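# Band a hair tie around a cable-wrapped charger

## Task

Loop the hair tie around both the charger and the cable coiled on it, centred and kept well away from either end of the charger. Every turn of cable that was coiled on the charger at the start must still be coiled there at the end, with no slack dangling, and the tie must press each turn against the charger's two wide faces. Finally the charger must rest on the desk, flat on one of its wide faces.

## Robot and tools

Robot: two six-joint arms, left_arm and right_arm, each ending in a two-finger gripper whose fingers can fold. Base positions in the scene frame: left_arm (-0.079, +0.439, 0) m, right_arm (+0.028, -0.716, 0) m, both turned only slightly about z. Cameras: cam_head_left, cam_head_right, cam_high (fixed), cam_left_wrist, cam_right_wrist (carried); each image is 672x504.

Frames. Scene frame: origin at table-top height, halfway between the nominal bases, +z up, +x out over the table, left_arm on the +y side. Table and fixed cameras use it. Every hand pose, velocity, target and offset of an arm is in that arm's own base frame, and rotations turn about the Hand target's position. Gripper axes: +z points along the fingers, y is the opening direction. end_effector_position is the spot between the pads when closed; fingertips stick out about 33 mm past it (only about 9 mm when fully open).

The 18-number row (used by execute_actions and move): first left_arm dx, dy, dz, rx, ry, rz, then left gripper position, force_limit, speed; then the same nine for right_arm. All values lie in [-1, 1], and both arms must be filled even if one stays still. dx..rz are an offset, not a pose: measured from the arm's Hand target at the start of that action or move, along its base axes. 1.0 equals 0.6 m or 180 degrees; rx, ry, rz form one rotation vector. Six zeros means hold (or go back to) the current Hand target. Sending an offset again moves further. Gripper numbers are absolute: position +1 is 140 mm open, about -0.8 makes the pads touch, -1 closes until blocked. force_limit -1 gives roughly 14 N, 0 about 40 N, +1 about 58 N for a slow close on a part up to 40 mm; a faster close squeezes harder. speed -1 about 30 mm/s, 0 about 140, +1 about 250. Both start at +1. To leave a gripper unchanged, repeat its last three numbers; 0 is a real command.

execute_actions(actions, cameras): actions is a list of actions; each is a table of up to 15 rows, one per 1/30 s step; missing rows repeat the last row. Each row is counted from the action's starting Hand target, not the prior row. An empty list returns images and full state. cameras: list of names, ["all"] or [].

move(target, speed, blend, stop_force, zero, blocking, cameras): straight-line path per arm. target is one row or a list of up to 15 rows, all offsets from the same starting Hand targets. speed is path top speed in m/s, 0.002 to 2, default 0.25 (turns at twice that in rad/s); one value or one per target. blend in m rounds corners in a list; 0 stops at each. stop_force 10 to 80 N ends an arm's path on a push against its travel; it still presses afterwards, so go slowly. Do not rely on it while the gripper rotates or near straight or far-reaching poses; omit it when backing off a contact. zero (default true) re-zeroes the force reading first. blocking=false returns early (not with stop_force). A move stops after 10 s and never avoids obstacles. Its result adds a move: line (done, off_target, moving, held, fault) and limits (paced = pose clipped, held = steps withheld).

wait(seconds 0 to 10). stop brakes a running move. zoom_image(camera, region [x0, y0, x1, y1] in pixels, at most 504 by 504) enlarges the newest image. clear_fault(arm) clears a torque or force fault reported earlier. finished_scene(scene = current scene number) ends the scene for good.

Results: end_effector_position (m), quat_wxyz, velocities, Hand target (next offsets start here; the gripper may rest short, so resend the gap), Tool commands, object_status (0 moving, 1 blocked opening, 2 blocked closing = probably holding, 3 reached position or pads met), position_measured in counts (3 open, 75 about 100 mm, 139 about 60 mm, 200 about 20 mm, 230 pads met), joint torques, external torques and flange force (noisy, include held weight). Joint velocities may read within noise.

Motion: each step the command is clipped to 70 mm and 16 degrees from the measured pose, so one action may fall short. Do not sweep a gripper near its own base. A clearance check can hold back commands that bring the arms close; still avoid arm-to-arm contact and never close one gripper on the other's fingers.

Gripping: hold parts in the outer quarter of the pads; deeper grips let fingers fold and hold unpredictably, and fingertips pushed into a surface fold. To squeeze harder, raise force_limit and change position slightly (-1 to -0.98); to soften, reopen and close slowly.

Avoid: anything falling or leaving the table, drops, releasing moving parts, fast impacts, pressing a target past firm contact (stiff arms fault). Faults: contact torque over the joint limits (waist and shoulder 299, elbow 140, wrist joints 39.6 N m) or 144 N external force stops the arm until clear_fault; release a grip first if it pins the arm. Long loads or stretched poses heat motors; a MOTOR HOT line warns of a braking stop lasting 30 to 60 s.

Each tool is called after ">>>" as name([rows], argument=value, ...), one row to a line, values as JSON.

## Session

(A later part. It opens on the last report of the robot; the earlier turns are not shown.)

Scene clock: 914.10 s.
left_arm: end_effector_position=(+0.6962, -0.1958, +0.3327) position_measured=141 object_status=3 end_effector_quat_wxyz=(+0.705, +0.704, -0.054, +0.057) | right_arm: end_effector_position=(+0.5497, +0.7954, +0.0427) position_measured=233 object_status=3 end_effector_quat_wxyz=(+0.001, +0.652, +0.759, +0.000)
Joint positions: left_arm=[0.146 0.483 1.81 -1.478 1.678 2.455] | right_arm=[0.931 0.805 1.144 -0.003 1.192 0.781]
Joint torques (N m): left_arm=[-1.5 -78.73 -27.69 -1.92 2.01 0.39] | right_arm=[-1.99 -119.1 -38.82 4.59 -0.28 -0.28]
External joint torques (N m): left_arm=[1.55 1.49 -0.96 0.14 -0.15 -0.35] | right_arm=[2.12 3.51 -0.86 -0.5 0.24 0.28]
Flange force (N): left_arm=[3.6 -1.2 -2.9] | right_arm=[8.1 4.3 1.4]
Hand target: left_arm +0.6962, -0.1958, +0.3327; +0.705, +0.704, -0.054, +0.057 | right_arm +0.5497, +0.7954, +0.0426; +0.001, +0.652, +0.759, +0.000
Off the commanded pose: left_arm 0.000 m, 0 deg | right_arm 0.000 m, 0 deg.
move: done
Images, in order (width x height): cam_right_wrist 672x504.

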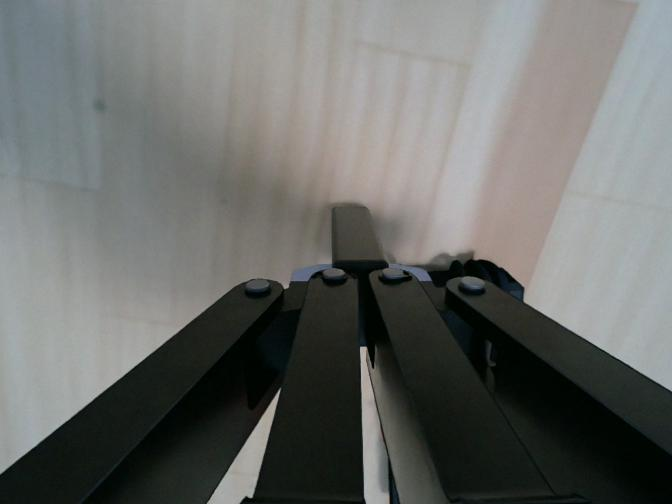

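>>> move([
  [0.0,0.0,0.0,0,0.0,0,-0.1,-0.3,-0.5,0.0005,-0.0035,0,0,0,0,-1,-1,0],
  [0.0,0.0,0.0,0,0.0,0,-0.1,-0.3,-0.5,0.042,0.003,0,0,0,0,-1,-1,0],
], speed=0.03, cameras=["cam_right_wrist"])

>>> zoom_image(camera="cam_right_wrist", region=[300, 150, 550, 340])

Scene clock: 921.07 s.
left_arm: end_effector_position=(+0.6962, -0.1958, +0.3327) position_measured=141 object_status=3 end_effector_quat_wxyz=(+0.705, +0.704, -0.054, +0.057) | right_arm: end_effector_position=(+0.5749, +0.7972, +0.0426) position_measured=233 object_status=3 end_effector_quat_wxyz=(+0.001, +0.651, +0.759, +0.000)
Joint positions: left_arm=[0.146 0.483 1.81 -1.478 1.678 2.455] | right_arm=[0.912 0.832 1.095 -0.003 1.215 0.761]
Joint torques (N m): left_arm=[-1.36 -78.2 -27.46 -1.92 2.03 0.35] | right_arm=[-1.85 -121.37 -39.3 4.57 -0.32 -0.3]
External joint torques (N m): left_arm=[1.34 0.79 -1.21 0.14 -0.17 -0.3] | right_arm=[1.75 3.72 -0.6 -0.45 0.28 0.3]
Flange force (N): left_arm=[3.4 -0.3 -2.5] | right_arm=[7.7 4.6 1.5]
Hand target: left_arm +0.6962, -0.1958, +0.3327; +0.705, +0.704, -0.054, +0.057 | right_arm +0.5749, +0.7972, +0.0426; +0.001, +0.652, +0.759, +0.000
Off the commanded pose: left_arm 0.000 m, 0 deg | right_arm 0.000 m, 0 deg.
move: done
Images, in order (width x height): cam_right_wrist 672x504.

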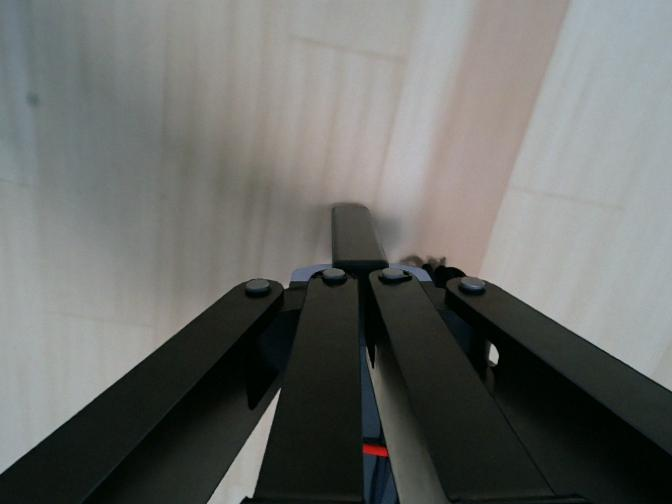

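Scaled by 2.016.

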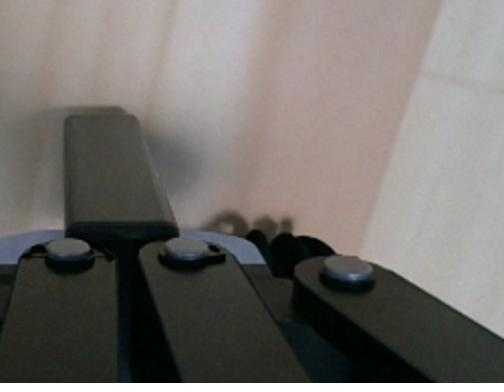

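>>> move([
  [0.0,0.0,0.0,0,0.0,0,-0.1,-0.3,-0.5,0.0,0.0,0.1,0,0,0,-1,-1,0],
  [0.0,0.0,0.0,0,0.0,0,-0.1,-0.3,-0.5,0.05,-0.172,0.355,0,0,-0.058,-1,-1,0],
], speed=0.2, cameras=["cam_right_wrist"])

>>> zoom_image(camera="cam_right_wrist", region=[180, 0, 500, 260])

Scene clock: 926.07 s.
left_arm: end_effector_position=(+0.6962, -0.1958, +0.3327) position_measured=141 object_status=3 end_effector_quat_wxyz=(+0.705, +0.704, -0.054, +0.057) | right_arm: end_effector_position=(+0.6049, +0.6940, +0.2555) position_measured=233 object_status=3 end_effector_quat_wxyz=(+0.001, +0.718, +0.696, +0.000)
Joint positions: left_arm=[0.146 0.483 1.81 -1.478 1.678 2.455] | right_arm=[0.817 0.63 1.059 -0.002 1.454 0.848]
Joint torques (N m): left_arm=[-1.43 -78.38 -27.57 -1.93 2.03 0.36] | right_arm=[-1.91 -106.94 -41.72 4.84 -0.31 -0.32]
External joint torques (N m): left_arm=[1.6 1.2 -1.06 0.16 -0.17 -0.31] | right_arm=[1.76 2.79 -0.55 -0.49 0.27 0.32]
Flange force (N): left_arm=[3.5 -0.8 -2.9] | right_arm=[7.0 2.8 -0.7]
Hand target: left_arm +0.6962, -0.1958, +0.3327; +0.705, +0.704, -0.054, +0.057 | right_arm +0.6049, +0.6940, +0.2556; +0.001, +0.718, +0.696, +0.000
Off the commanded pose: left_arm 0.000 m, 0 deg | right_arm 0.000 m, 0 deg.
move: done
Images, in order (width x height): cam_right_wrist 672x504.

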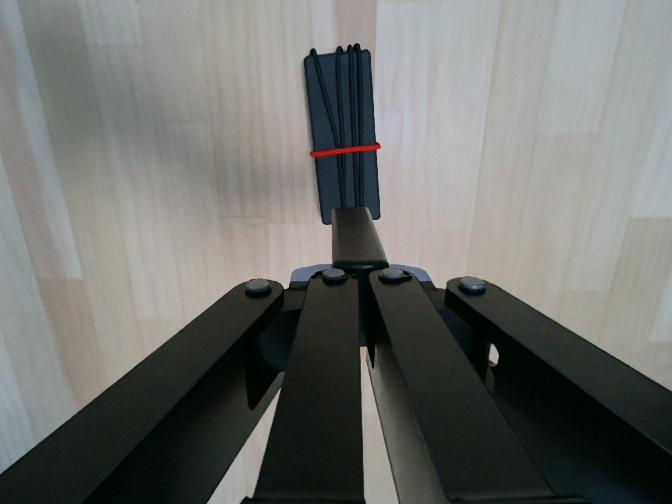

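Scaled by 1.575.

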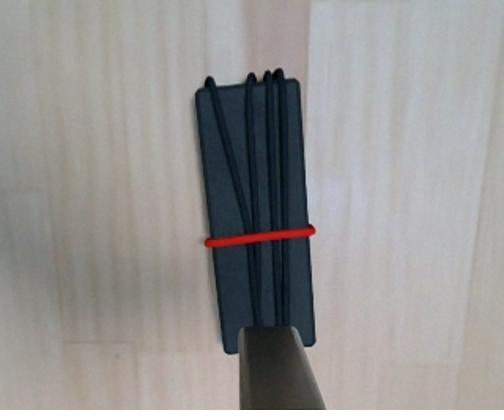

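>>> move(target=[0.0,0.0,0.0,0,0.0,0,-0.1,-0.3,-0.5,0.1,-0.25,0.2,0,0,0,-1,-1,0], speed=0.25, cameras=["cam_right_wrist"])

>>> zoom_image(camera="cam_right_wrist", region=[150, 0, 450, 230])

Scene clock: 931.63 s.
left_arm: end_effector_position=(+0.6962, -0.1958, +0.3327) position_measured=141 object_status=3 end_effector_quat_wxyz=(+0.705, +0.704, -0.054, +0.057) | right_arm: end_effector_position=(+0.6649, +0.5440, +0.3756) position_measured=233 object_status=3 end_effector_quat_wxyz=(+0.001, +0.718, +0.696, +0.000)
Joint positions: left_arm=[0.146 0.483 1.81 -1.478 1.678 2.455] | right_arm=[0.647 0.504 1.043 -0.003 1.594 0.677]
Joint torques (N m): left_arm=[-0.99 -78.61 -27.53 -1.99 2 0.34] | right_arm=[-1.74 -96.22 -42.08 4.92 -0.27 -0.3]
External joint torques (N m): left_arm=[0.79 1.28 -1.14 0.19 -0.14 -0.3] | right_arm=[1.67 3.69 -0.18 -0.56 0.23 0.3]
Flange force (N): left_arm=[3.9 -1.0 -1.9] | right_arm=[6.8 4.3 -0.9]
Hand target: left_arm +0.6962, -0.1958, +0.3327; +0.705, +0.704, -0.054, +0.057 | right_arm +0.6649, +0.5440, +0.3756; +0.001, +0.718, +0.696, +0.000
Off the commanded pose: left_arm 0.000 m, 0 deg | right_arm 0.000 m, 0 deg.
move: done
Images, in order (width x height): cam_right_wrist 672x504.

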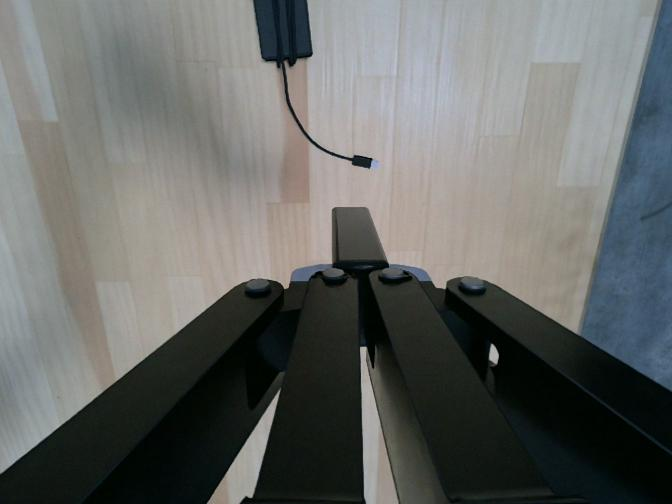

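Scaled by 1.680.

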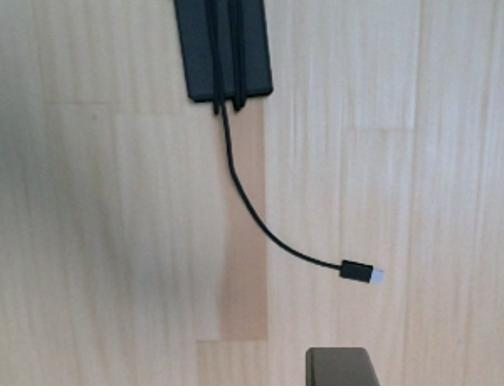

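>>> finished_scene(scene=1)

The scene is finished: the task was done.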